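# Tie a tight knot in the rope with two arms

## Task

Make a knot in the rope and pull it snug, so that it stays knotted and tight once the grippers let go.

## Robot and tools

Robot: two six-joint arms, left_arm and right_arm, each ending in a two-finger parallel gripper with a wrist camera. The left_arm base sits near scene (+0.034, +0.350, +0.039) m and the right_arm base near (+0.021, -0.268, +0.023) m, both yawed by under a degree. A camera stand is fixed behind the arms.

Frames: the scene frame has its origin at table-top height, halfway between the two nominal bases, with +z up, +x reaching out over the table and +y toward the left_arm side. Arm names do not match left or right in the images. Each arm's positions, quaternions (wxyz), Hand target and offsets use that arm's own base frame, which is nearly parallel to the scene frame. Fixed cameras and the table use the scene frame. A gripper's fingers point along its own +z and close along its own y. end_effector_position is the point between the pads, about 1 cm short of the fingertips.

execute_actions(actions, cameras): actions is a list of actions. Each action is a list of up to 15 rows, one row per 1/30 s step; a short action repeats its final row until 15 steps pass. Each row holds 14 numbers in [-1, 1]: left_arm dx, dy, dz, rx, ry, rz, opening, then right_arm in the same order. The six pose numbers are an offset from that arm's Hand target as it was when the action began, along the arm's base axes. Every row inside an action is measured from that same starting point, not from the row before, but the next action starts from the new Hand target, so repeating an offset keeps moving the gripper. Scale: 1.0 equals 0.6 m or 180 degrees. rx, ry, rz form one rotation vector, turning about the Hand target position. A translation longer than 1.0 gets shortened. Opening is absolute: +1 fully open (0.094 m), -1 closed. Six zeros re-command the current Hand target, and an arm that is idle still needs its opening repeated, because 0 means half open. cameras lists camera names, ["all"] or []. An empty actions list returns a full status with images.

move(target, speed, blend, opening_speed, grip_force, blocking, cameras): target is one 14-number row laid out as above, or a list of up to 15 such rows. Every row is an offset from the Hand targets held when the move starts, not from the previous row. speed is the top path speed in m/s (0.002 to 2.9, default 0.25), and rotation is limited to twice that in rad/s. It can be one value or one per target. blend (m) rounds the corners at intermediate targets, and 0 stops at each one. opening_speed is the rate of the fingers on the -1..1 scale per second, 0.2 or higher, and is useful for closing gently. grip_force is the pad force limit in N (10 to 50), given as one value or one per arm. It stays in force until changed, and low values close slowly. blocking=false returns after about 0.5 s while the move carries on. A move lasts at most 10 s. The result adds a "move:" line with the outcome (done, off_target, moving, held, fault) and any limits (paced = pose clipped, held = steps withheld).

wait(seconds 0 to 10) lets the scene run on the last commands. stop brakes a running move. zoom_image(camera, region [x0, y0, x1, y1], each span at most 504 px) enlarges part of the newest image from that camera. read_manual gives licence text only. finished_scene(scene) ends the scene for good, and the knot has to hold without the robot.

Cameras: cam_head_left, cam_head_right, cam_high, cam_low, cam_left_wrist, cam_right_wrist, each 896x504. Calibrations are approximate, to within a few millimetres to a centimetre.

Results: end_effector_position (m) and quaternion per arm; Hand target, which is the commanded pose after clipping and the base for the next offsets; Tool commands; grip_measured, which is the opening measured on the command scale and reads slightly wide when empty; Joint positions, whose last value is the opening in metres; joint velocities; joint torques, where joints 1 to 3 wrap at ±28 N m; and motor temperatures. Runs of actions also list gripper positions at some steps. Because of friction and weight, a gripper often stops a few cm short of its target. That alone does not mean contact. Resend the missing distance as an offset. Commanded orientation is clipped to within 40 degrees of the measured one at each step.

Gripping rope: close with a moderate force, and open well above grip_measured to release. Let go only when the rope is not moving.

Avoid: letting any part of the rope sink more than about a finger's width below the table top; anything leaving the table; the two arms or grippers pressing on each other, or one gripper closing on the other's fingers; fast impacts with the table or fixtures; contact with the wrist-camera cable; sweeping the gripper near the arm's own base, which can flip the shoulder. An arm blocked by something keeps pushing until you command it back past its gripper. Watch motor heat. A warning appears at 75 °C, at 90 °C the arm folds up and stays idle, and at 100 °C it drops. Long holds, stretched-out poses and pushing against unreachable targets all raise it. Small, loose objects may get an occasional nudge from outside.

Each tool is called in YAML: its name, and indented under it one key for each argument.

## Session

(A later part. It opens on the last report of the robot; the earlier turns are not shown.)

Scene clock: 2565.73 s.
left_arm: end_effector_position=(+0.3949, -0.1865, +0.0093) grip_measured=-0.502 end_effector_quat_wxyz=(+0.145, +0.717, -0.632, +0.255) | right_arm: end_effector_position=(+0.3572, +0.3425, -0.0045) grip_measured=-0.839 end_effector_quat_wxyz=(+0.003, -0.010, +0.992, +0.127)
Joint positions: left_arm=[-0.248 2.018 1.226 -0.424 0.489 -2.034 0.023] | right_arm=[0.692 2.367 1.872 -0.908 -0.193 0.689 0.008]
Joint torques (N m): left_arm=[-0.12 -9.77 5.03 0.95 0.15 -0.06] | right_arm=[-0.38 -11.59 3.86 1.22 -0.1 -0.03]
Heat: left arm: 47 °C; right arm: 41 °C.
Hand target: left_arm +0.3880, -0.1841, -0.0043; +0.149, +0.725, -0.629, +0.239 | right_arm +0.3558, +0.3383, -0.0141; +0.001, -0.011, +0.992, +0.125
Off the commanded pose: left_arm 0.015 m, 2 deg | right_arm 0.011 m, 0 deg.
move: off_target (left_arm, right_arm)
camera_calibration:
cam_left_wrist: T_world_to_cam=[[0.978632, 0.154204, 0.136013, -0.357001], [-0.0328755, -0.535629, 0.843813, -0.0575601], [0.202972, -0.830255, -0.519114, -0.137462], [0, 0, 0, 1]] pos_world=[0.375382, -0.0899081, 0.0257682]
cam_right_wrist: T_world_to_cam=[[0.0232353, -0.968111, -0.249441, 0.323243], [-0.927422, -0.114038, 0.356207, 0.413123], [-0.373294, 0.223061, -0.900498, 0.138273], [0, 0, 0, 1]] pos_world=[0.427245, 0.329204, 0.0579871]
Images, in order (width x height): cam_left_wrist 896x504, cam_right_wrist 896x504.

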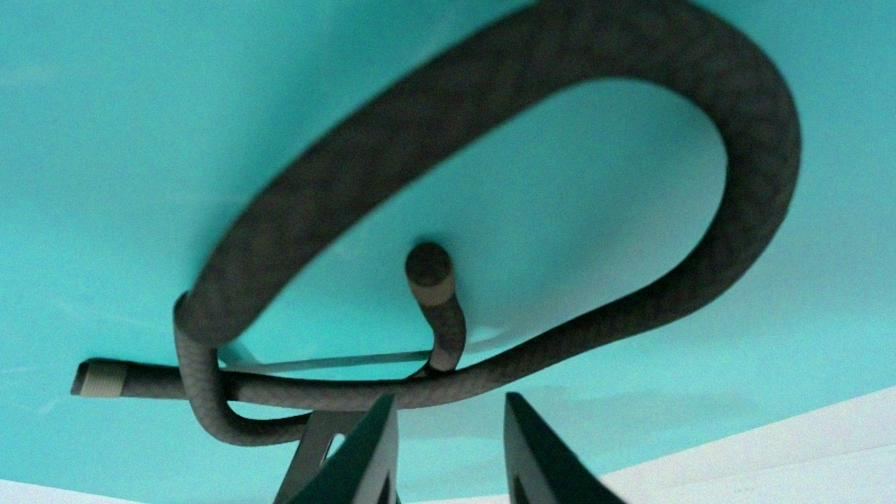

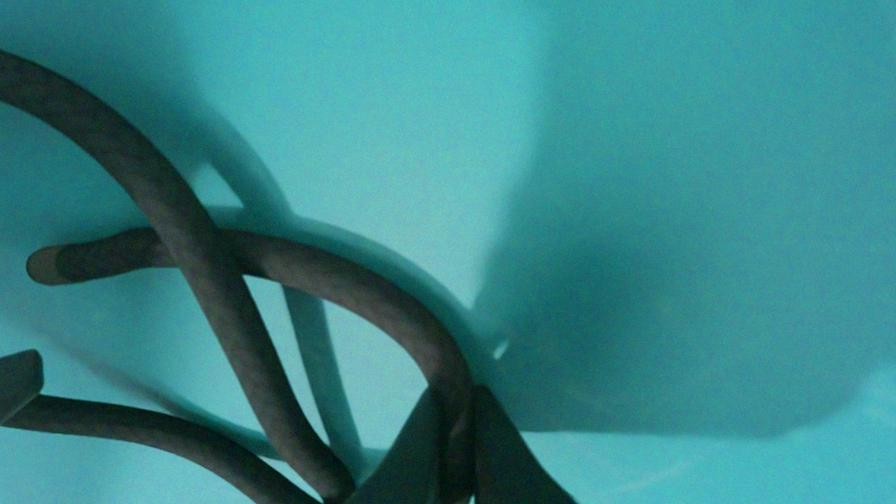

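move:
  target: [-0.006,0.047,0,0,0,0,-0.5,0,0,0,0,0,0,-0.87]
  speed: 0.15
  cameras: ["cam_left_wrist","cam_right_wrist"]

Scene clock: 2583.40 s.
left_arm: end_effector_position=(+0.3969, -0.1565, +0.0009) grip_measured=-0.502 end_effector_quat_wxyz=(+0.136, +0.722, -0.630, +0.253) | right_arm: end_effector_position=(+0.3572, +0.3425, -0.0045) grip_measured=-0.839 end_effector_quat_wxyz=(+0.003, -0.010, +0.992, +0.127)
Joint positions: left_arm=[-0.177 2.018 1.196 -0.422 0.493 -1.967 0.023] | right_arm=[0.692 2.367 1.872 -0.908 -0.193 0.689 0.008]
Joint torques (N m): left_arm=[0.02 -11.43 4.77 0.66 0.36 0.03] | right_arm=[-0.38 -11.59 3.88 1.22 -0.1 -0.04]
Motor temperatures (°C): left_arm=[29 46 36 32 31 31 29] | right_arm=[30 42 40 33 30 31 32]
Heat: left arm: 46 °C; right arm: 42 °C.
Hand target: left_arm +0.3845, -0.1560, -0.0043; +0.149, +0.724, -0.629, +0.239 | right_arm +0.3558, +0.3383, -0.0141; +0.001, -0.011, +0.992, +0.125
Off the commanded pose: left_arm 0.014 m, 2 deg | right_arm 0.011 m, 0 deg.
move: off_target (left_arm, right_arm)
camera_calibration:
cam_left_wrist: T_world_to_cam=[[0.975445, 0.166333, 0.144365, -0.35919], [-0.0300213, -0.548942, 0.835321, -0.0375834], [0.218189, -0.819144, -0.530469, -0.121555], [0, 0, 0, 1]] pos_world=[0.375763, -0.0604572, 0.0187674]
cam_right_wrist: T_world_to_cam=[[0.0232353, -0.968111, -0.249441, 0.323243], [-0.927422, -0.114038, 0.356207, 0.413123], [-0.373294, 0.223061, -0.900498, 0.138273], [0, 0, 0, 1]] pos_world=[0.427245, 0.329204, 0.0579871]
Images, in order (width x height): cam_left_wrist 896x504, cam_right_wrist 896x504.

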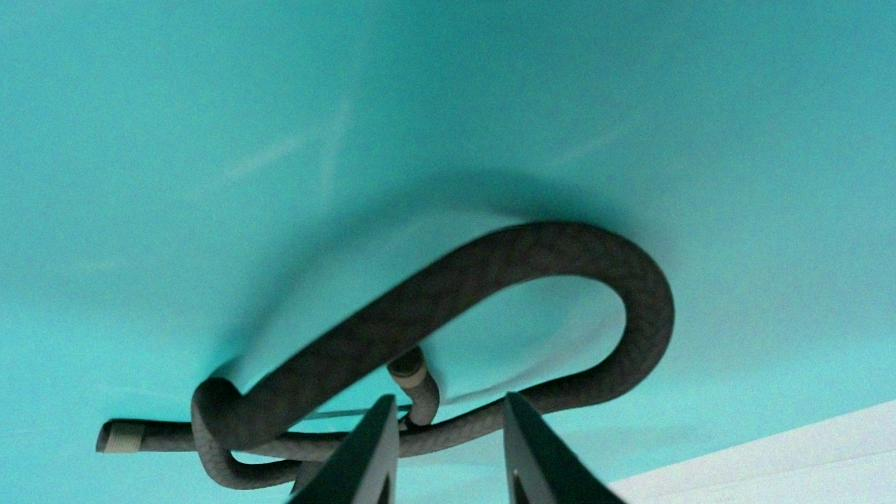

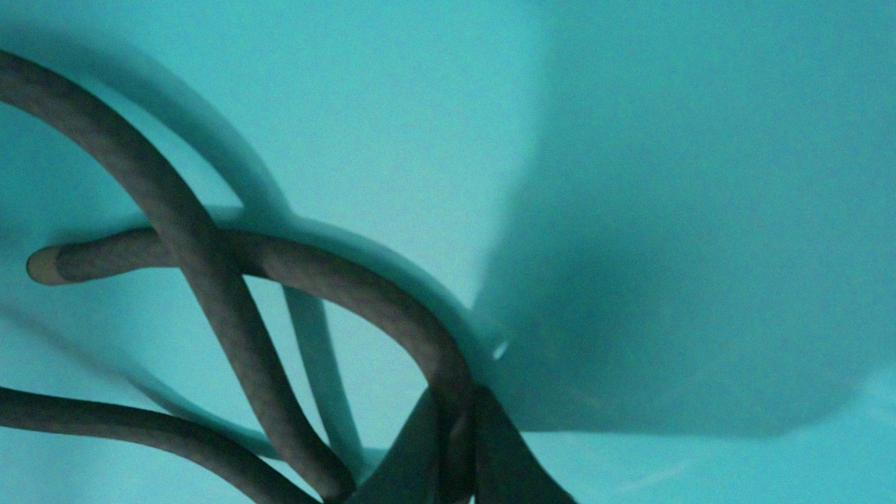

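move:
  target:
    - [-0.012,-0.031,0,0,0,0,-0.5,0,0,0,0,0,0,-0.87]
    - [-0.012,-0.031,-0.046,0,0,0,-0.5,0,0,0,0,0,0,-0.87]
  speed: 0.1
  cameras: ["cam_left_wrist","cam_right_wrist"]

Scene clock: 2609.60 s.
left_arm: end_effector_position=(+0.3860, -0.1771, -0.0168) grip_measured=-0.502 end_effector_quat_wxyz=(+0.143, +0.717, -0.632, +0.256) | right_arm: end_effector_position=(+0.3572, +0.3425, -0.0045) grip_measured=-0.839 end_effector_quat_wxyz=(+0.003, -0.010, +0.992, +0.127)
Joint positions: left_arm=[-0.23 2.039 1.134 -0.315 0.492 -2.015 0.023] | right_arm=[0.692 2.367 1.872 -0.908 -0.193 0.689 0.008]
Joint torques (N m): left_arm=[-0.06 -9.2 4.45 0.98 0.18 -0.06] | right_arm=[-0.36 -11.58 3.86 1.22 -0.1 -0.04]
Heat: left arm: 46 °C; right arm: 42 °C.
Hand target: left_arm +0.3773, -0.1746, -0.0318; +0.149, +0.725, -0.629, +0.239 | right_arm +0.3558, +0.3383, -0.0141; +0.001, -0.011, +0.992, +0.125
Off the commanded pose: left_arm 0.018 m, 2 deg | right_arm 0.011 m, 0 deg.
move: off_target (left_arm, right_arm)
camera_calibration:
cam_left_wrist: T_world_to_cam=[[0.977843, 0.155172, 0.140513, -0.345535], [-0.035897, -0.53699, 0.842825, -0.0298887], [0.206237, -0.829195, -0.519522, -0.142403], [0, 0, 0, 1]] pos_world=[0.366175, -0.0805126, -0.000238607]
cam_right_wrist: T_world_to_cam=[[0.0232353, -0.968111, -0.249441, 0.323243], [-0.927422, -0.114038, 0.356207, 0.413123], [-0.373294, 0.223061, -0.900498, 0.138273], [0, 0, 0, 1]] pos_world=[0.427245, 0.329204, 0.0579871]
Images, in order (width x height): cam_left_wrist 896x504, cam_right_wrist 896x504.

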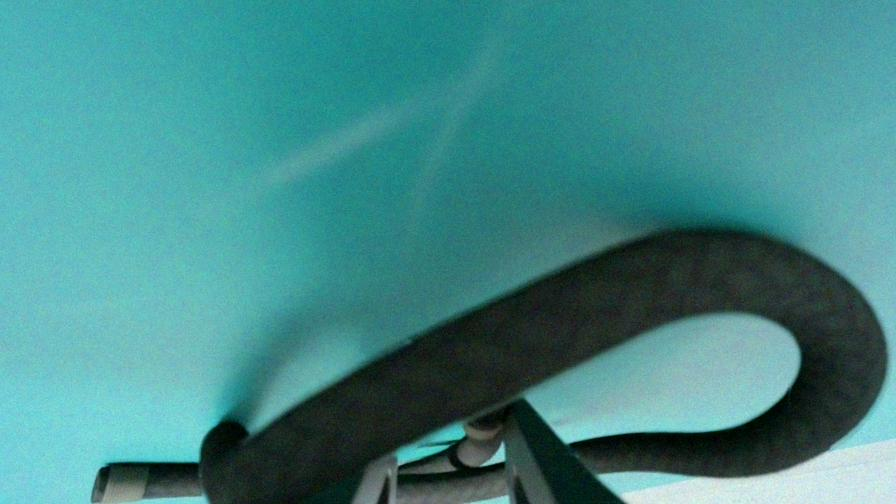

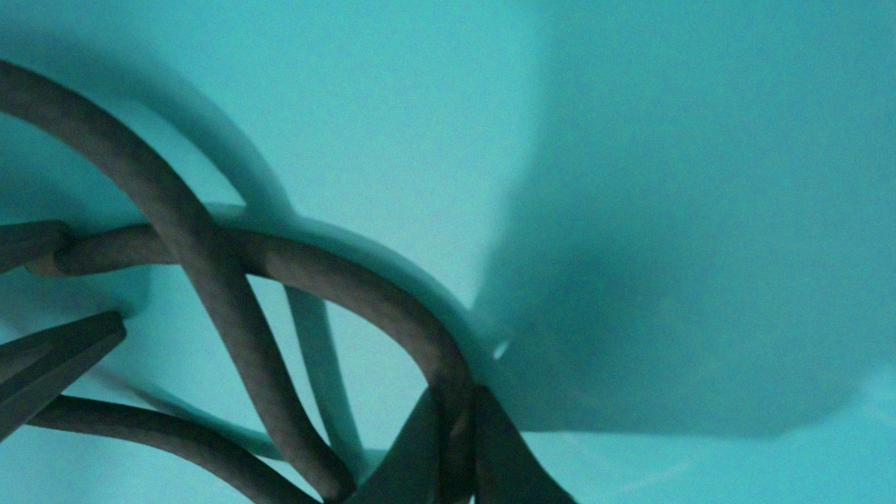

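move:
  target:
    - [0,0,0.035,0,0,0,-0.45,0,0,0,0,0,0,-0.87]
    - [0.02,-0.010,0.035,0,0,0,-0.45,0,0,0,0,0,0,-0.87]
    - [0.02,-0.010,-0.004,0,0,0,-0.45,0,0,0,0,0,0,-0.87]
  speed: 0.1
  cameras: ["cam_left_wrist","cam_right_wrist"]

Scene clock: 2617.07 s.
left_arm: end_effector_position=(+0.3893, -0.1804, -0.0182) grip_measured=-0.451 end_effector_quat_wxyz=(+0.153, +0.720, -0.629, +0.249) | right_arm: end_effector_position=(+0.3572, +0.3425, -0.0045) grip_measured=-0.839 end_effector_quat_wxyz=(+0.003, -0.010, +0.992, +0.127)
Joint positions: left_arm=[-0.233 2.067 1.176 -0.348 0.501 -2.024 0.026] | right_arm=[0.692 2.367 1.872 -0.908 -0.193 0.689 0.008]
Joint torques (N m): left_arm=[-0.5 -8.23 5.75 1.17 0.07 -0.05] | right_arm=[-0.38 -11.6 3.85 1.22 -0.1 -0.03]
Heat: left arm: 46 °C; right arm: 42 °C.
Hand target: left_arm +0.3892, -0.1806, -0.0343; +0.149, +0.725, -0.629, +0.239 | right_arm +0.3558, +0.3383, -0.0141; +0.001, -0.011, +0.992, +0.125
Off the commanded pose: left_arm 0.016 m, 1 deg | right_arm 0.011 m, 0 deg.
move: off_target (left_arm, right_arm)
camera_calibration:
cam_left_wrist: T_world_to_cam=[[0.98071, 0.158213, 0.11479, -0.349125], [-0.0130763, -0.532838, 0.846116, -0.0383875], [0.195031, -0.831296, -0.520491, -0.142658], [0, 0, 0, 1]] pos_world=[0.369711, -0.0838096, -0.00169601]
cam_right_wrist: T_world_to_cam=[[0.0232353, -0.968111, -0.249441, 0.323243], [-0.927422, -0.114038, 0.356207, 0.413123], [-0.373294, 0.223061, -0.900498, 0.138273], [0, 0, 0, 1]] pos_world=[0.427245, 0.329204, 0.0579871]
Images, in order (width x height): cam_left_wrist 896x504, cam_right_wrist 896x504.

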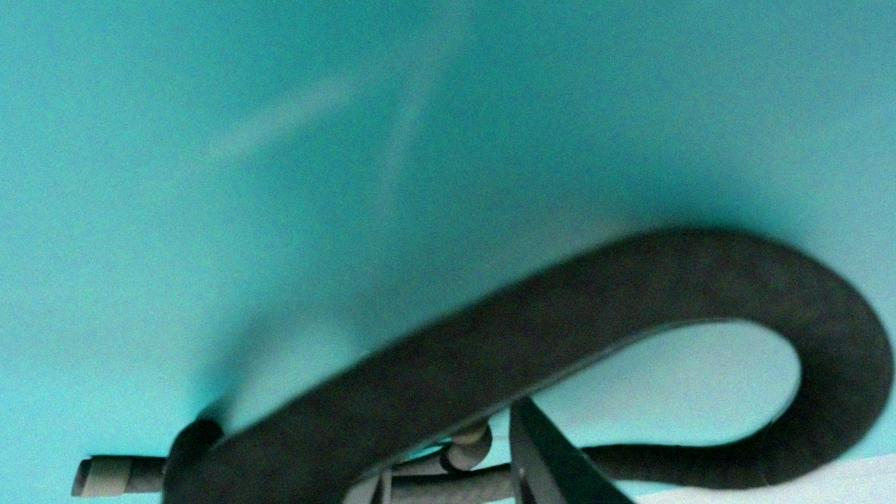

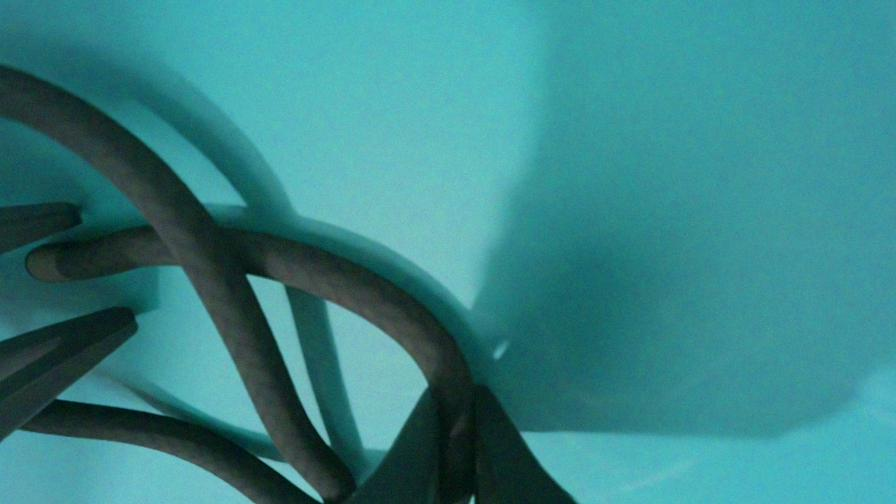

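move:
  target: [0,0,0,0,0,0,-0.87,0,0,0,0,0,0,-0.87]
  opening_speed: 1.0

move:
  target: [0,0.03,0.11,0,0,0,-0.87,0,0,0,0,0,0,-0.87]
  speed: 0.12
  cameras: ["cam_left_wrist","cam_right_wrist"]

Scene clock: 2623.93 s.
left_arm: end_effector_position=(+0.3905, -0.1818, -0.0180) grip_measured=-0.865 end_effector_quat_wxyz=(+0.154, +0.719, -0.629, +0.253) | right_arm: end_effector_position=(+0.3572, +0.3425, -0.0045) grip_measured=-0.839 end_effector_quat_wxyz=(+0.003, -0.010, +0.992, +0.127)
Joint positions: left_arm=[-0.233 2.07 1.176 -0.339 0.508 -2.025 0.006] | right_arm=[0.692 2.367 1.872 -0.908 -0.193 0.689 0.008]
Joint torques (N m): left_arm=[-0.49 -8.46 5.76 1.1 0.01 -0.05] | right_arm=[-0.38 -11.59 3.86 1.22 -0.1 -0.03]
Heat: left arm: 45 °C; right arm: 42 °C.
Hand target: left_arm +0.3892, -0.1806, -0.0342; +0.149, +0.724, -0.629, +0.239 | right_arm +0.3558, +0.3383, -0.0141; +0.001, -0.011, +0.992, +0.125
Off the commanded pose: left_arm 0.016 m, 2 deg | right_arm 0.011 m, 0 deg.
move: off_target (left_arm, right_arm)

Scene clock: 2625.27 s.
left_arm: end_effector_position=(+0.3821, -0.1696, +0.0195) grip_measured=-0.865 end_effector_quat_wxyz=(+0.162, +0.721, -0.632, +0.235) | right_arm: end_effector_position=(+0.3609, +0.3483, -0.0037) grip_measured=-0.839 end_effector_quat_wxyz=(+0.010, -0.013, +0.990, +0.140)
Joint positions: left_arm=[-0.206 1.982 1.235 -0.543 0.514 -1.983 0.006] | right_arm=[0.692 2.367 1.868 -0.876 -0.205 0.686 0.008]
Joint torques (N m): left_arm=[1.18 -12.89 8.5 0.48 0.09 0.04] | right_arm=[-0.36 -11.64 4.19 0.93 0 -0.01]
Heat: left arm: 46 °C; right arm: 42 °C.
Hand target: left_arm +0.3893, -0.1625, +0.0318; +0.149, +0.724, -0.629, +0.239 | right_arm +0.3558, +0.3383, -0.0141; +0.001, -0.011, +0.992, +0.125
Off the commanded pose: left_arm 0.016 m, 2 deg | right_arm 0.015 m, 2 deg.
move: off_target (left_arm, right_arm)
camera_calibration:
cam_left_wrist: T_world_to_cam=[[0.985616, 0.145658, 0.0857, -0.351593], [0.00601459, -0.537014, 0.843552, -0.0726841], [0.168892, -0.830903, -0.530165, -0.102389], [0, 0, 0, 1]] pos_world=[0.364266, -0.0728956, 0.037161]
cam_right_wrist: T_world_to_cam=[[0.0313828, -0.96093, -0.275007, 0.323362], [-0.932096, -0.12747, 0.339039, 0.423281], [-0.360848, 0.245693, -0.89968, 0.126638], [0, 0, 0, 1]] pos_world=[0.430088, 0.33357, 0.0593517]
Images, in order (width x height): cam_left_wrist 896x504, cam_right_wrist 896x504.

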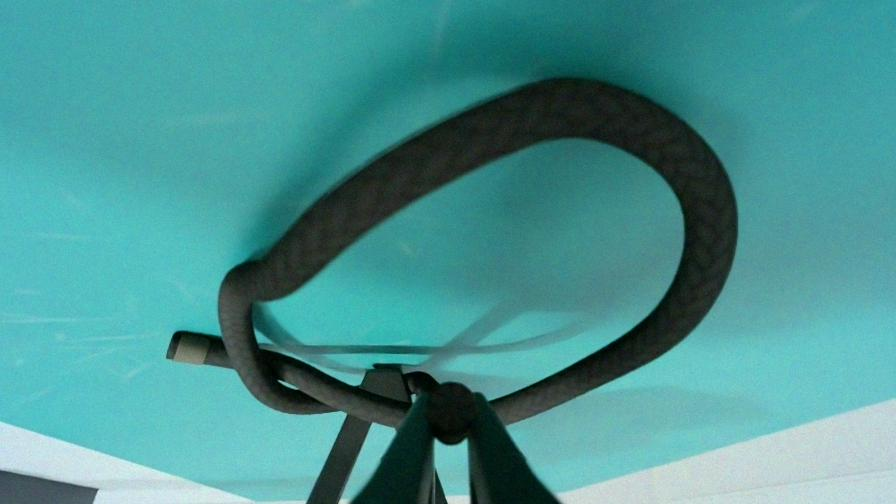

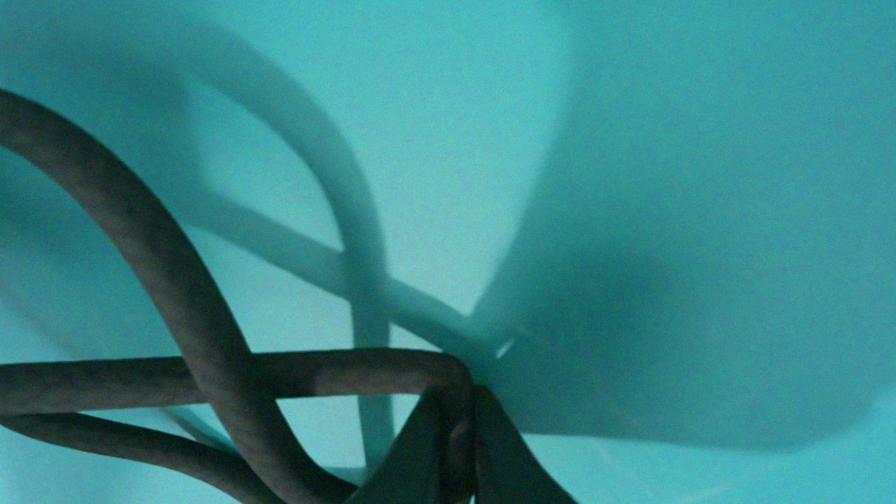

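move:
  target: [0,0,0,0,0,0,-0.87,0,0,0,0,0,0,-0.4]
  opening_speed: 0.4

move:
  target:
    - [0,0.0,0,0,0,0,-0.87,0,-0.03,0.1,0,0,0,-0.4]
    - [0,0,0,0,0,0,-0.87,-0.14,-0.02,0.18,0,0,0,-0.4]
  speed: 0.2
  blend: [0.03,0]
  cameras: ["cam_left_wrist","cam_right_wrist","cam_high"]

Scene clock: 2641.33 s.
left_arm: end_effector_position=(+0.3831, -0.1649, +0.0185) grip_measured=-0.865 end_effector_quat_wxyz=(+0.158, +0.725, -0.629, +0.233) | right_arm: end_effector_position=(+0.3608, +0.3561, -0.0013) grip_measured=-0.403 end_effector_quat_wxyz=(+0.007, -0.016, +0.987, +0.160)
Joint positions: left_arm=[-0.198 1.982 1.235 -0.547 0.505 -1.982 0.006] | right_arm=[0.692 2.367 1.868 -0.855 -0.239 0.686 0.028]
Joint torques (N m): left_arm=[0.51 -12.85 8.54 0.53 0.18 0.03] | right_arm=[-0.36 -11.63 4.36 0.73 0.31 -0.02]
Heat: left arm: 47 °C; right arm: 43 °C.
Hand target: left_arm +0.3893, -0.1624, +0.0318; +0.149, +0.725, -0.629, +0.239 | right_arm +0.3558, +0.3383, -0.0141; +0.001, -0.011, +0.992, +0.125
Off the commanded pose: left_arm 0.015 m, 1 deg | right_arm 0.022 m, 4 deg.
move: off_target (left_arm, right_arm)

Scene clock: 2642.87 s.
left_arm: end_effector_position=(+0.3830, -0.1648, +0.0185) grip_measured=-0.868 end_effector_quat_wxyz=(+0.158, +0.725, -0.629, +0.232) | right_arm: end_effector_position=(+0.2767, +0.3353, +0.0906) grip_measured=-0.403 end_effector_quat_wxyz=(+0.003, -0.015, +0.991, +0.132)
Joint positions: left_arm=[-0.198 1.982 1.235 -0.548 0.505 -1.982 0.006] | right_arm=[0.803 2.02 1.69 -1.046 -0.182 0.79 0.028]
Joint velocities: left_arm=[0.007 -0.002 -0.007 0.007 -0.081 -0.037 0.015] | right_arm=[within noise]
Joint torques (N m): left_arm=[0.53 -12.85 8.54 0.52 0.18 0.03] | right_arm=[-0.21 -11.62 4.83 0.76 -0.03 0.14]
Heat: left arm: 48 °C; right arm: 43 °C.
Hand target: left_arm +0.3892, -0.1624, +0.0317; +0.149, +0.725, -0.629, +0.239 | right_arm +0.2718, +0.3263, +0.0937; +0.001, -0.011, +0.992, +0.125
Off the commanded pose: left_arm 0.015 m, 1 deg | right_arm 0.011 m, 1 deg.
move: off_target (left_arm, right_arm)
camera_calibration:
cam_left_wrist: T_world_to_cam=[[0.984299, 0.154849, 0.0847187, -0.351073], [0.0135247, -0.544722, 0.838508, -0.0733399], [0.17599, -0.824196, -0.538264, -0.100633], [0, 0, 0, 1]] pos_world=[0.364263, -0.0685278, 0.0370715]
cam_right_wrist: T_world_to_cam=[[0.0341404, -0.9651, -0.259646, 0.338649], [-0.926517, -0.127966, 0.353824, 0.308438], [-0.374701, 0.228487, -0.89855, 0.193855], [0, 0, 0, 1]] pos_world=[0.346849, 0.322007, 0.152984]
Images, in order (width x height): cam_high 896x504, cam_left_wrist 896x504, cam_right_wrist 896x504.

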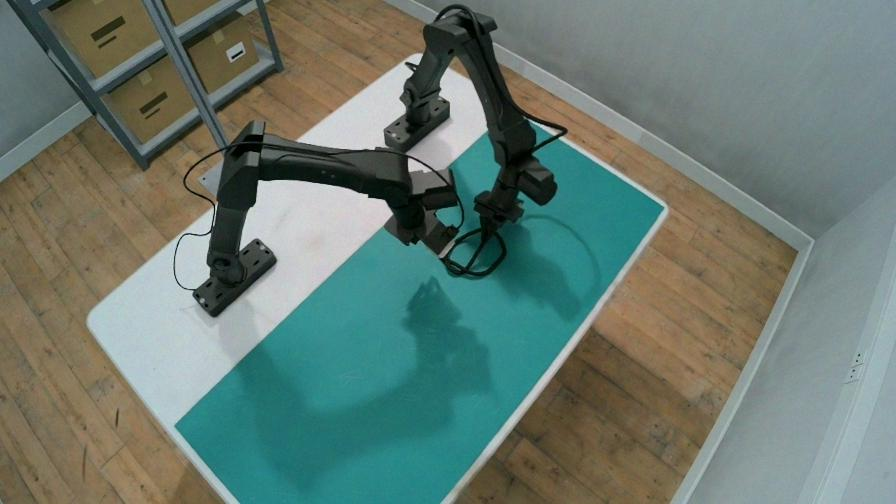

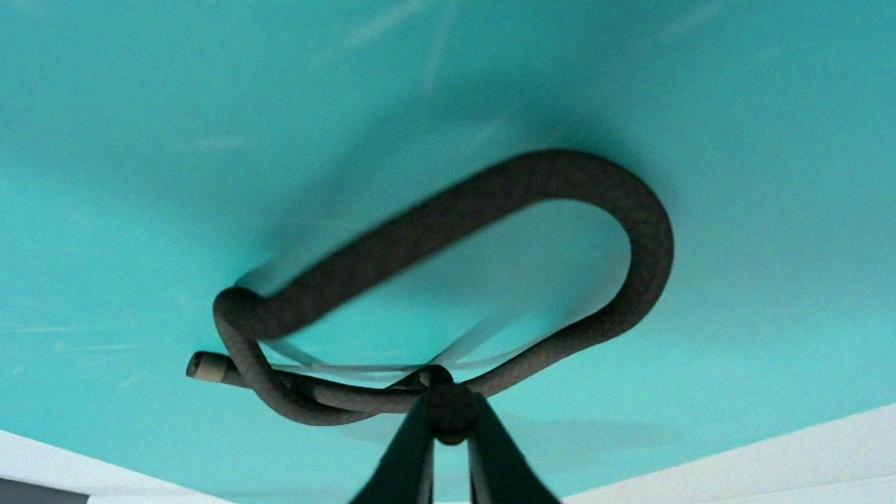

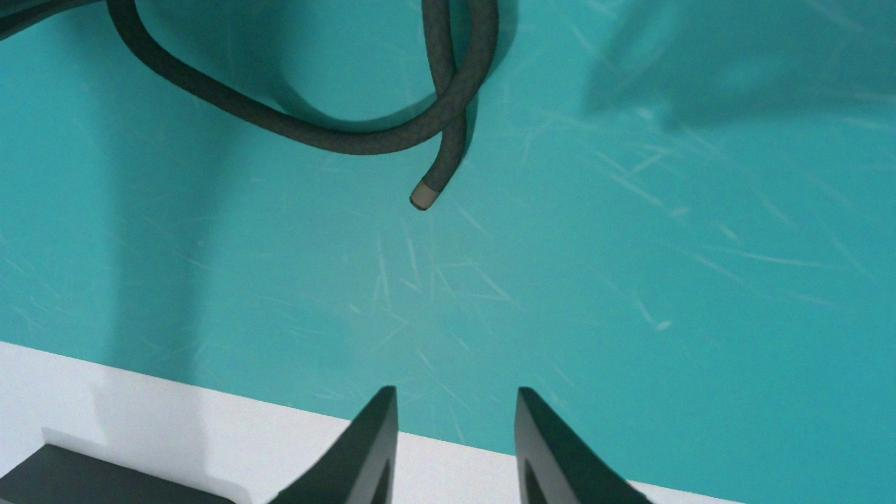

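move:
  target:
    - [0,0,0,0,0,0,-0.87,0.055,0.06,-0.1,0,0,-0.14,-0.4]
    - [0,0,0,0,0,0,-0.87,0.055,0.065,-0.19,0,0,-0.14,-0.4]
  speed: 0.15
  cameras: ["cam_right_wrist"]

Scene clock: 2655.37 s.
left_arm: end_effector_position=(+0.3830, -0.1648, +0.0185) grip_measured=-0.865 end_effector_quat_wxyz=(+0.158, +0.725, -0.629, +0.232) | right_arm: end_effector_position=(+0.3109, +0.3687, -0.0006) grip_measured=-0.402 end_effector_quat_wxyz=(+0.034, +0.206, +0.968, +0.141)
Joint positions: left_arm=[-0.198 1.982 1.235 -0.548 0.505 -1.982 0.006] | right_arm=[0.838 2.211 1.604 -0.684 -0.082 1.269 0.028]
Joint torques (N m): left_arm=[0.51 -12.85 8.51 0.53 0.18 0.03] | right_arm=[0.68 -8.4 5.41 1.21 0.06 0.08]
Heat: left arm: 48 °C; right arm: 43 °C.
Hand target: left_arm +0.3893, -0.1625, +0.0318; +0.149, +0.725, -0.629, +0.239 | right_arm +0.3047, +0.3653, -0.0202; +0.028, +0.206, +0.971, +0.122
Off the commanded pose: left_arm 0.015 m, 1 deg | right_arm 0.021 m, 2 deg.
move: off_target (left_arm, right_arm)
camera_calibration:
cam_right_wrist: T_world_to_cam=[[-0.38724, -0.876942, -0.284636, 0.444595], [-0.892822, 0.279652, 0.353077, 0.215889], [-0.230029, 0.390855, -0.891246, 0.0121969], [0, 0, 0, 1]] pos_world=[0.367721, 0.324743, 0.0611925]
Images, in order (width x height): cam_right_wrist 896x504.

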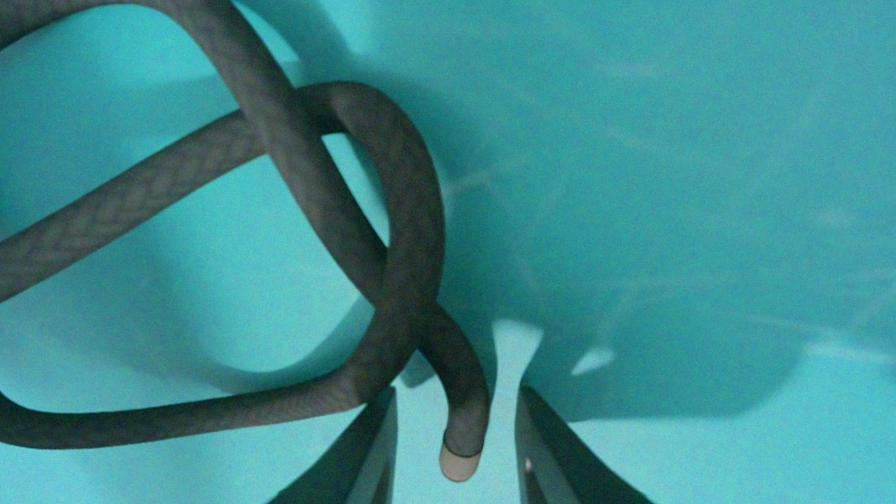

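move:
  target: [0,0,0,0,0,0,-0.87,0,0,0,0,0,0,-0.87]
  opening_speed: 1.0

move:
  target:
    - [0,0.05,0.06,0,0,0,-0.87,0,0,0,0,0,0,-0.87]
    - [-0.02,0.14,0.06,0,0,0,-0.87,0,-0.02,0.01,0,0,0,-0.87]
  speed: 0.1
  cameras: ["cam_right_wrist","cam_left_wrist","cam_high"]

Scene clock: 2663.63 s.
left_arm: end_effector_position=(+0.3830, -0.1648, +0.0185) grip_measured=-0.865 end_effector_quat_wxyz=(+0.158, +0.725, -0.629, +0.232) | right_arm: end_effector_position=(+0.3110, +0.3689, -0.0005) grip_measured=-0.853 end_effector_quat_wxyz=(+0.034, +0.206, +0.968, +0.141)
Joint positions: left_arm=[-0.198 1.982 1.235 -0.548 0.505 -1.982 0.006] | right_arm=[0.838 2.211 1.604 -0.683 -0.082 1.269 0.007]
Joint torques (N m): left_arm=[0.5 -12.86 8.54 0.53 0.18 0.03] | right_arm=[0.68 -8.42 5.42 1.23 0.07 0.09]
Heat: left arm: 49 °C; right arm: 42 °C.
Hand target: left_arm +0.3893, -0.1625, +0.0318; +0.149, +0.725, -0.629, +0.239 | right_arm +0.3047, +0.3653, -0.0202; +0.028, +0.206, +0.971, +0.122
Off the commanded pose: left_arm 0.015 m, 1 deg | right_arm 0.021 m, 2 deg.
move: off_target (left_arm, right_arm)

Scene clock: 2665.97 s.
left_arm: end_effector_position=(+0.3832, -0.0767, +0.0592) grip_measured=-0.868 end_effector_quat_wxyz=(+0.144, +0.726, -0.629, +0.237) | right_arm: end_effector_position=(+0.3113, +0.3685, -0.0026) grip_measured=-0.860 end_effector_quat_wxyz=(+0.036, +0.204, +0.968, +0.145)
Joint positions: left_arm=[0.039 1.902 1.309 -0.81 0.54 -1.722 0.006] | right_arm=[0.836 2.208 1.588 -0.663 -0.083 1.263 0.007]
Joint torques (N m): left_arm=[0.08 -12.83 6.22 0.34 0.41 0.03] | right_arm=[-0.62 -10.77 3.77 1.02 0.04 -0.04]
Heat: left arm: 48 °C; right arm: 42 °C.
Hand target: left_arm +0.3772, -0.0785, +0.0676; +0.149, +0.724, -0.629, +0.239 | right_arm +0.3048, +0.3532, -0.0142; +0.028, +0.206, +0.971, +0.122
Off the commanded pose: left_arm 0.011 m, 1 deg | right_arm 0.020 m, 3 deg.
move: off_target (left_arm, right_arm)
camera_calibration:
cam_left_wrist: T_world_to_cam=[[0.980443, 0.163505, 0.109538, -0.367581], [0.0000122058, -0.556629, 0.830762, -0.0546309], [0.196806, -0.814513, -0.545744, -0.0128424], [0, 0, 0, 1]] pos_world=[0.36292, 0.0192319, 0.0786405]
cam_right_wrist: T_world_to_cam=[[-0.381368, -0.87697, -0.292371, 0.442097], [-0.896209, 0.273207, 0.349525, 0.220407], [-0.226645, 0.395323, -0.890141, 0.00794043], [0, 0, 0, 1]] pos_world=[0.367932, 0.32435, 0.0592868]
Images, in order (width x height): cam_high 896x504, cam_left_wrist 896x504, cam_right_wrist 896x504.

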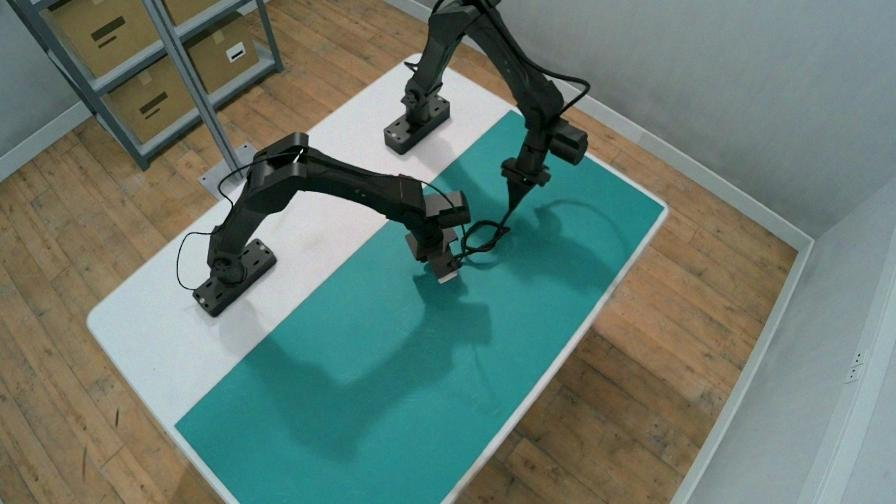

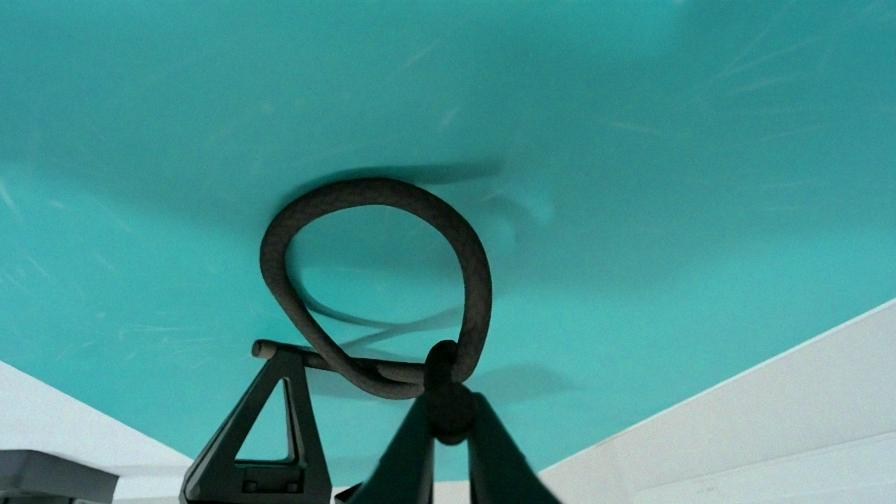

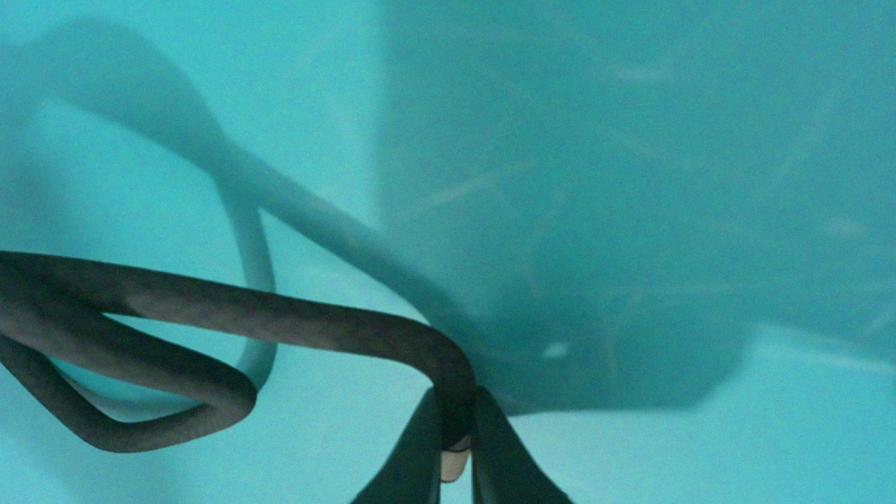

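move:
  target: [-0.02,0.12,0.03,0,0,0,-0.87,-0.04,-0.16,0.05,0,0,0,-0.87]
  speed: 0.1
  cameras: ["cam_right_wrist","cam_left_wrist","cam_high"]

Scene clock: 2675.10 s.
left_arm: end_effector_position=(+0.3604, -0.0067, +0.0722) grip_measured=-0.865 end_effector_quat_wxyz=(+0.155, +0.728, -0.627, +0.229) | right_arm: end_effector_position=(+0.2868, +0.2655, +0.0128) grip_measured=-0.860 end_effector_quat_wxyz=(+0.031, +0.206, +0.970, +0.128)
Joint positions: left_arm=[0.248 1.897 1.361 -1.025 0.56 -1.476 0.006] | right_arm=[0.694 1.901 1.196 -0.625 -0.109 1.126 0.007]
Joint torques (N m): left_arm=[0.2 -11.54 8.94 0.11 0.42 0.05] | right_arm=[-0.62 -10.28 4.56 0.84 -0.04 -0.01]
Heat: left arm: 46 °C; right arm: 44 °C.
Hand target: left_arm +0.3653, -0.0066, +0.0857; +0.149, +0.725, -0.629, +0.239 | right_arm +0.2808, +0.2572, +0.0157; +0.028, +0.206, +0.971, +0.122
Off the commanded pose: left_arm 0.014 m, 2 deg | right_arm 0.011 m, 1 deg.
move: off_target (left_arm, right_arm)
camera_calibration:
cam_left_wrist: T_world_to_cam=[[0.983508, 0.161457, 0.0815041, -0.35724], [0.0214871, -0.551756, 0.833729, -0.0344699], [0.179582, -0.818228, -0.546126, 0.0619457], [0, 0, 0, 1]] pos_world=[0.340965, 0.0893458, 0.0916852]
cam_right_wrist: T_world_to_cam=[[-0.389184, -0.884176, -0.258395, 0.350716], [-0.889269, 0.287455, 0.355767, 0.2153], [-0.240284, 0.368242, -0.898143, 0.0679872], [0, 0, 0, 1]] pos_world=[0.344289, 0.22317, 0.0750889]
Images, in order (width x height): cam_high 896x504, cam_left_wrist 896x504, cam_right_wrist 896x504.

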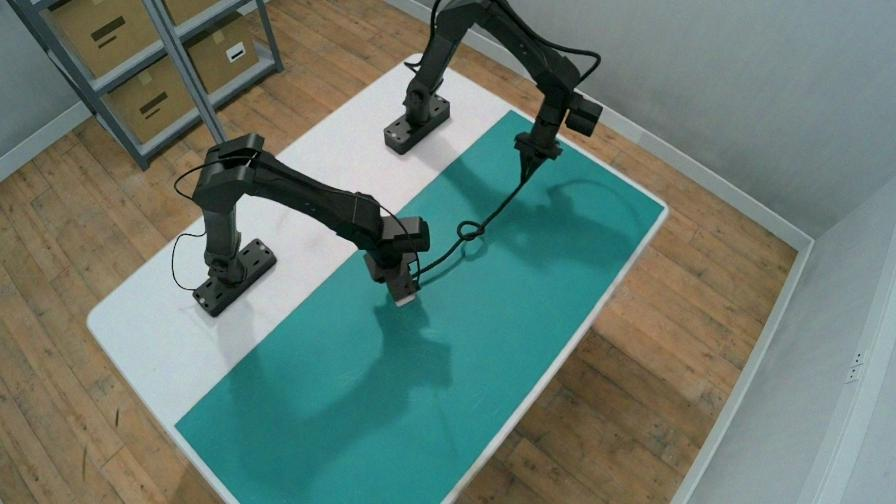

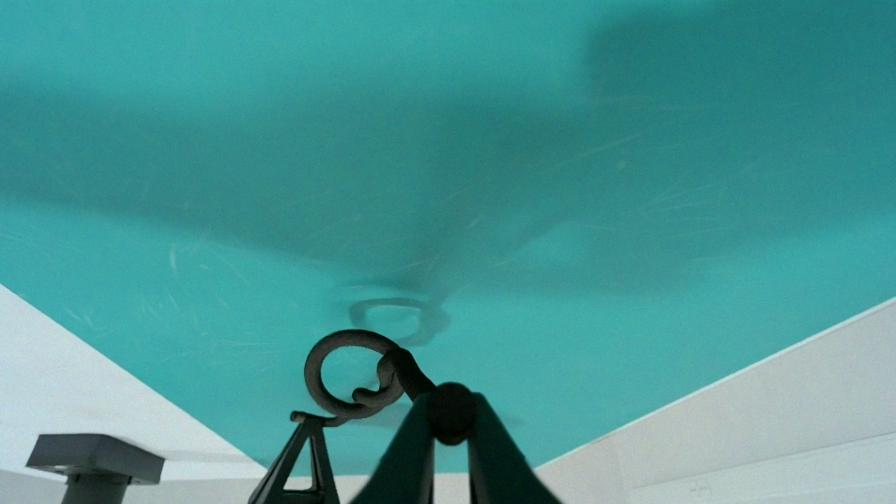

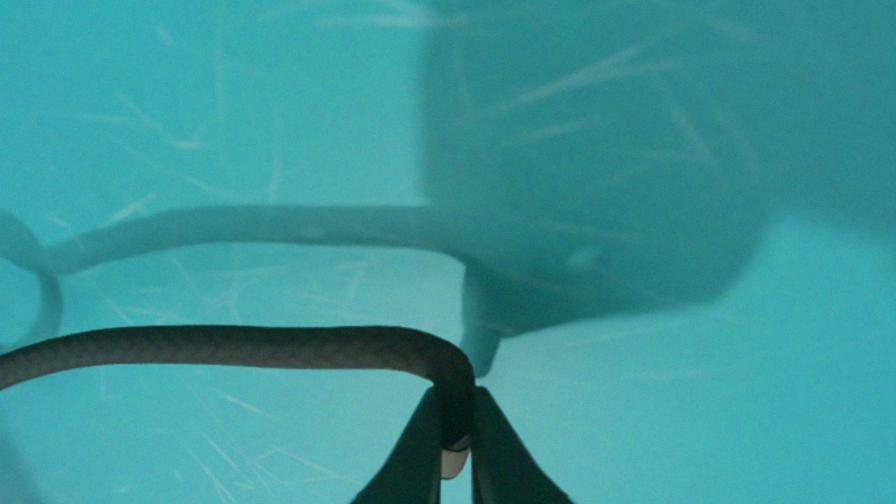

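move:
  target: [-0.02,0.09,0,0,0,0,-0.87,-0.02,-0.12,0.02,0,0,0,-0.87]
  speed: 0.08
  cameras: ["cam_right_wrist","cam_left_wrist","cam_high"]

Scene clock: 2682.30 s.
left_arm: end_effector_position=(+0.3447, +0.0363, +0.0828) grip_measured=-0.865 end_effector_quat_wxyz=(+0.163, +0.721, -0.630, +0.238) | right_arm: end_effector_position=(+0.2790, +0.2037, +0.0318) grip_measured=-0.860 end_effector_quat_wxyz=(+0.036, +0.196, +0.969, +0.148)
Joint positions: left_arm=[0.39 1.914 1.417 -1.164 0.578 -1.289 0.006] | right_arm=[0.539 1.699 1.013 -0.629 -0.17 0.961 0.007]
Joint torques (N m): left_arm=[1.39 -8.87 9.54 0.15 0.2 0.04] | right_arm=[-1.22 -8.17 4.34 0.59 0.2 0]
Heat: left arm: 45 °C; right arm: 44 °C.
Hand target: left_arm +0.3532, +0.0475, +0.0857; +0.149, +0.725, -0.629, +0.239 | right_arm +0.2688, +0.1852, +0.0278; +0.028, +0.206, +0.971, +0.122
Off the commanded pose: left_arm 0.014 m, 2 deg | right_arm 0.021 m, 3 deg.
move: off_target (left_arm, right_arm)
camera_calibration:
cam_left_wrist: T_world_to_cam=[[0.984912, 0.150073, 0.0861794, -0.350011], [0.00716421, -0.532913, 0.84614, -0.0160344], [0.172909, -0.832756, -0.525947, 0.106901], [0, 0, 0, 1]] pos_world=[0.326361, 0.133005, 0.0999555]
cam_right_wrist: T_world_to_cam=[[-0.367093, -0.880812, -0.29902, 0.292297], [-0.901471, 0.257624, 0.347821, 0.229137], [-0.22933, 0.397241, -0.888598, 0.0966487], [0, 0, 0, 1]] pos_world=[0.336025, 0.160034, 0.0935857]
Images, in order (width x height): cam_high 896x504, cam_left_wrist 896x504, cam_right_wrist 896x504.

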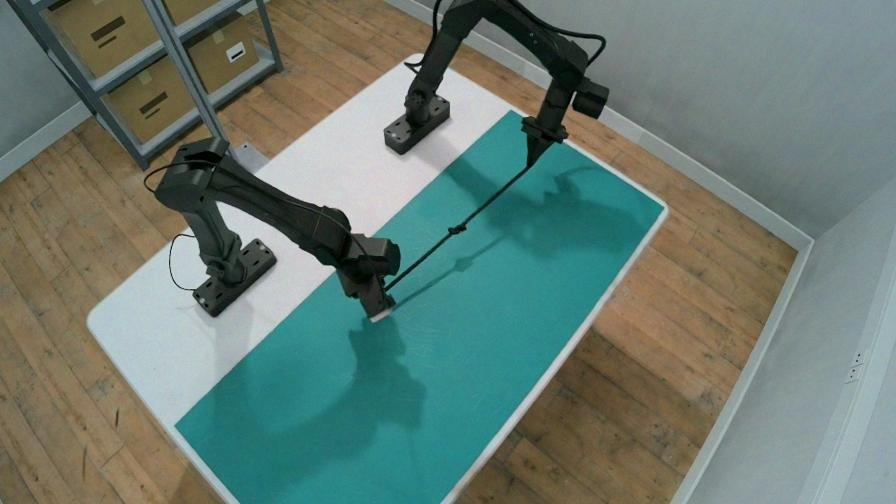

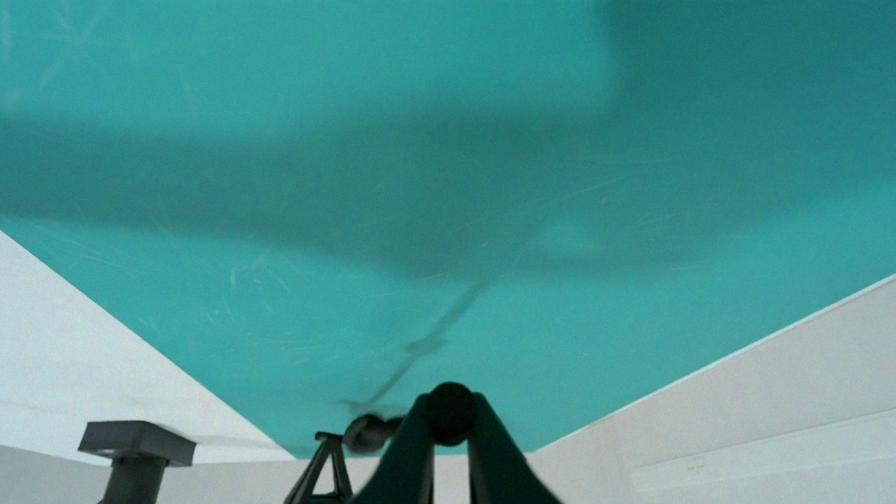

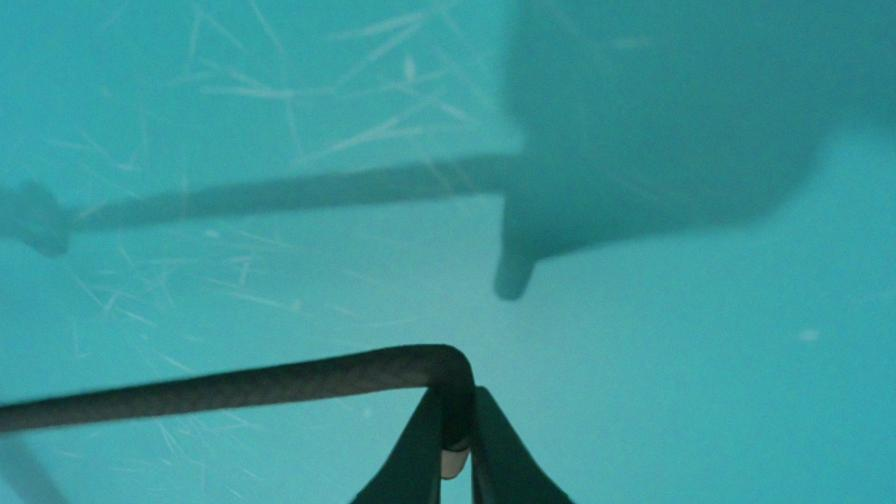

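move:
  target: [-0.005,0.04,0,0,0,0,-0.87,-0.01,-0.03,0.0,0,0,0,-0.87]
  speed: 0.06
  cameras: ["cam_high"]

zoom_image:
  camera: "cam_high"
  region: [400, 190, 500, 270]

Scene clock: 2687.57 s.
left_arm: end_effector_position=(+0.3377, +0.0479, +0.0865) grip_measured=-0.866 end_effector_quat_wxyz=(+0.185, +0.718, -0.626, +0.243) | right_arm: end_effector_position=(+0.2781, +0.2027, +0.0398) grip_measured=-0.860 end_effector_quat_wxyz=(+0.040, +0.181, +0.966, +0.180)
Joint positions: left_arm=[0.441 1.95 1.464 -1.252 0.601 -1.213 0.006] | right_arm=[0.511 1.649 0.972 -0.594 -0.223 0.915 0.007]
Joint velocities: left_arm=[-0.002 0.022 0.007 -0.022 -0.022 -0.007 0.008] | right_arm=[within noise]
Joint torques (N m): left_arm=[2.52 -9.13 9.84 0.33 -0.1 0.05] | right_arm=[-2.19 -7.69 3.75 0.3 0.53 0.01]
Heat: left arm: 45 °C; right arm: 44 °C.
Hand target: left_arm +0.3502, +0.0715, +0.0857; +0.149, +0.725, -0.629, +0.239 | right_arm +0.2628, +0.1673, +0.0278; +0.028, +0.206, +0.971, +0.122
Off the commanded pose: left_arm 0.027 m, 4 deg | right_arm 0.040 m, 7 deg.
move: off_target (left_arm, right_arm)
Images, in order (width x height): cam_high 896x504.

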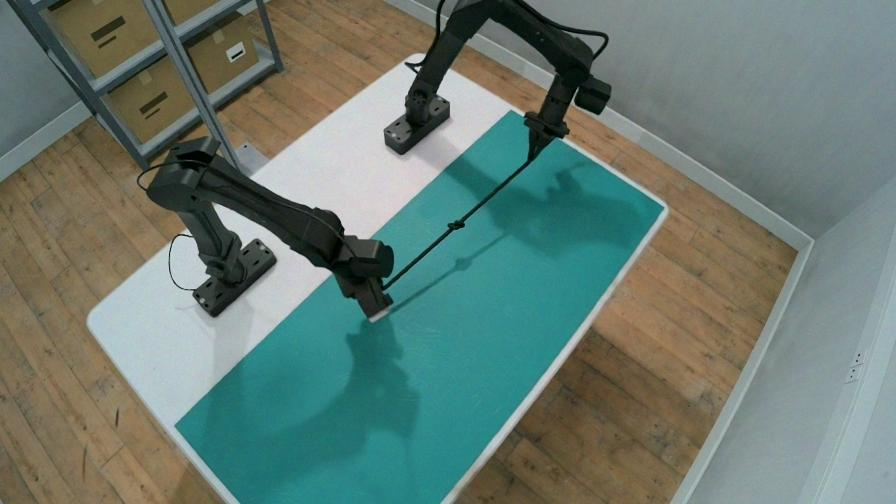

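Scaled by 5.040.

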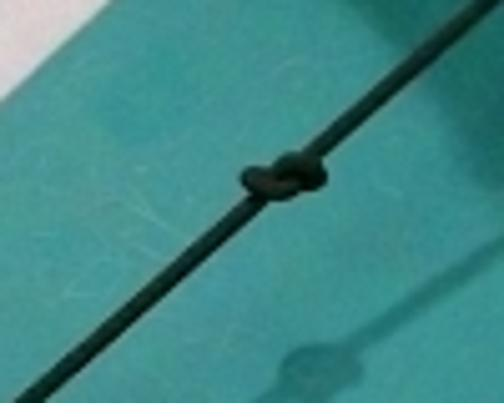

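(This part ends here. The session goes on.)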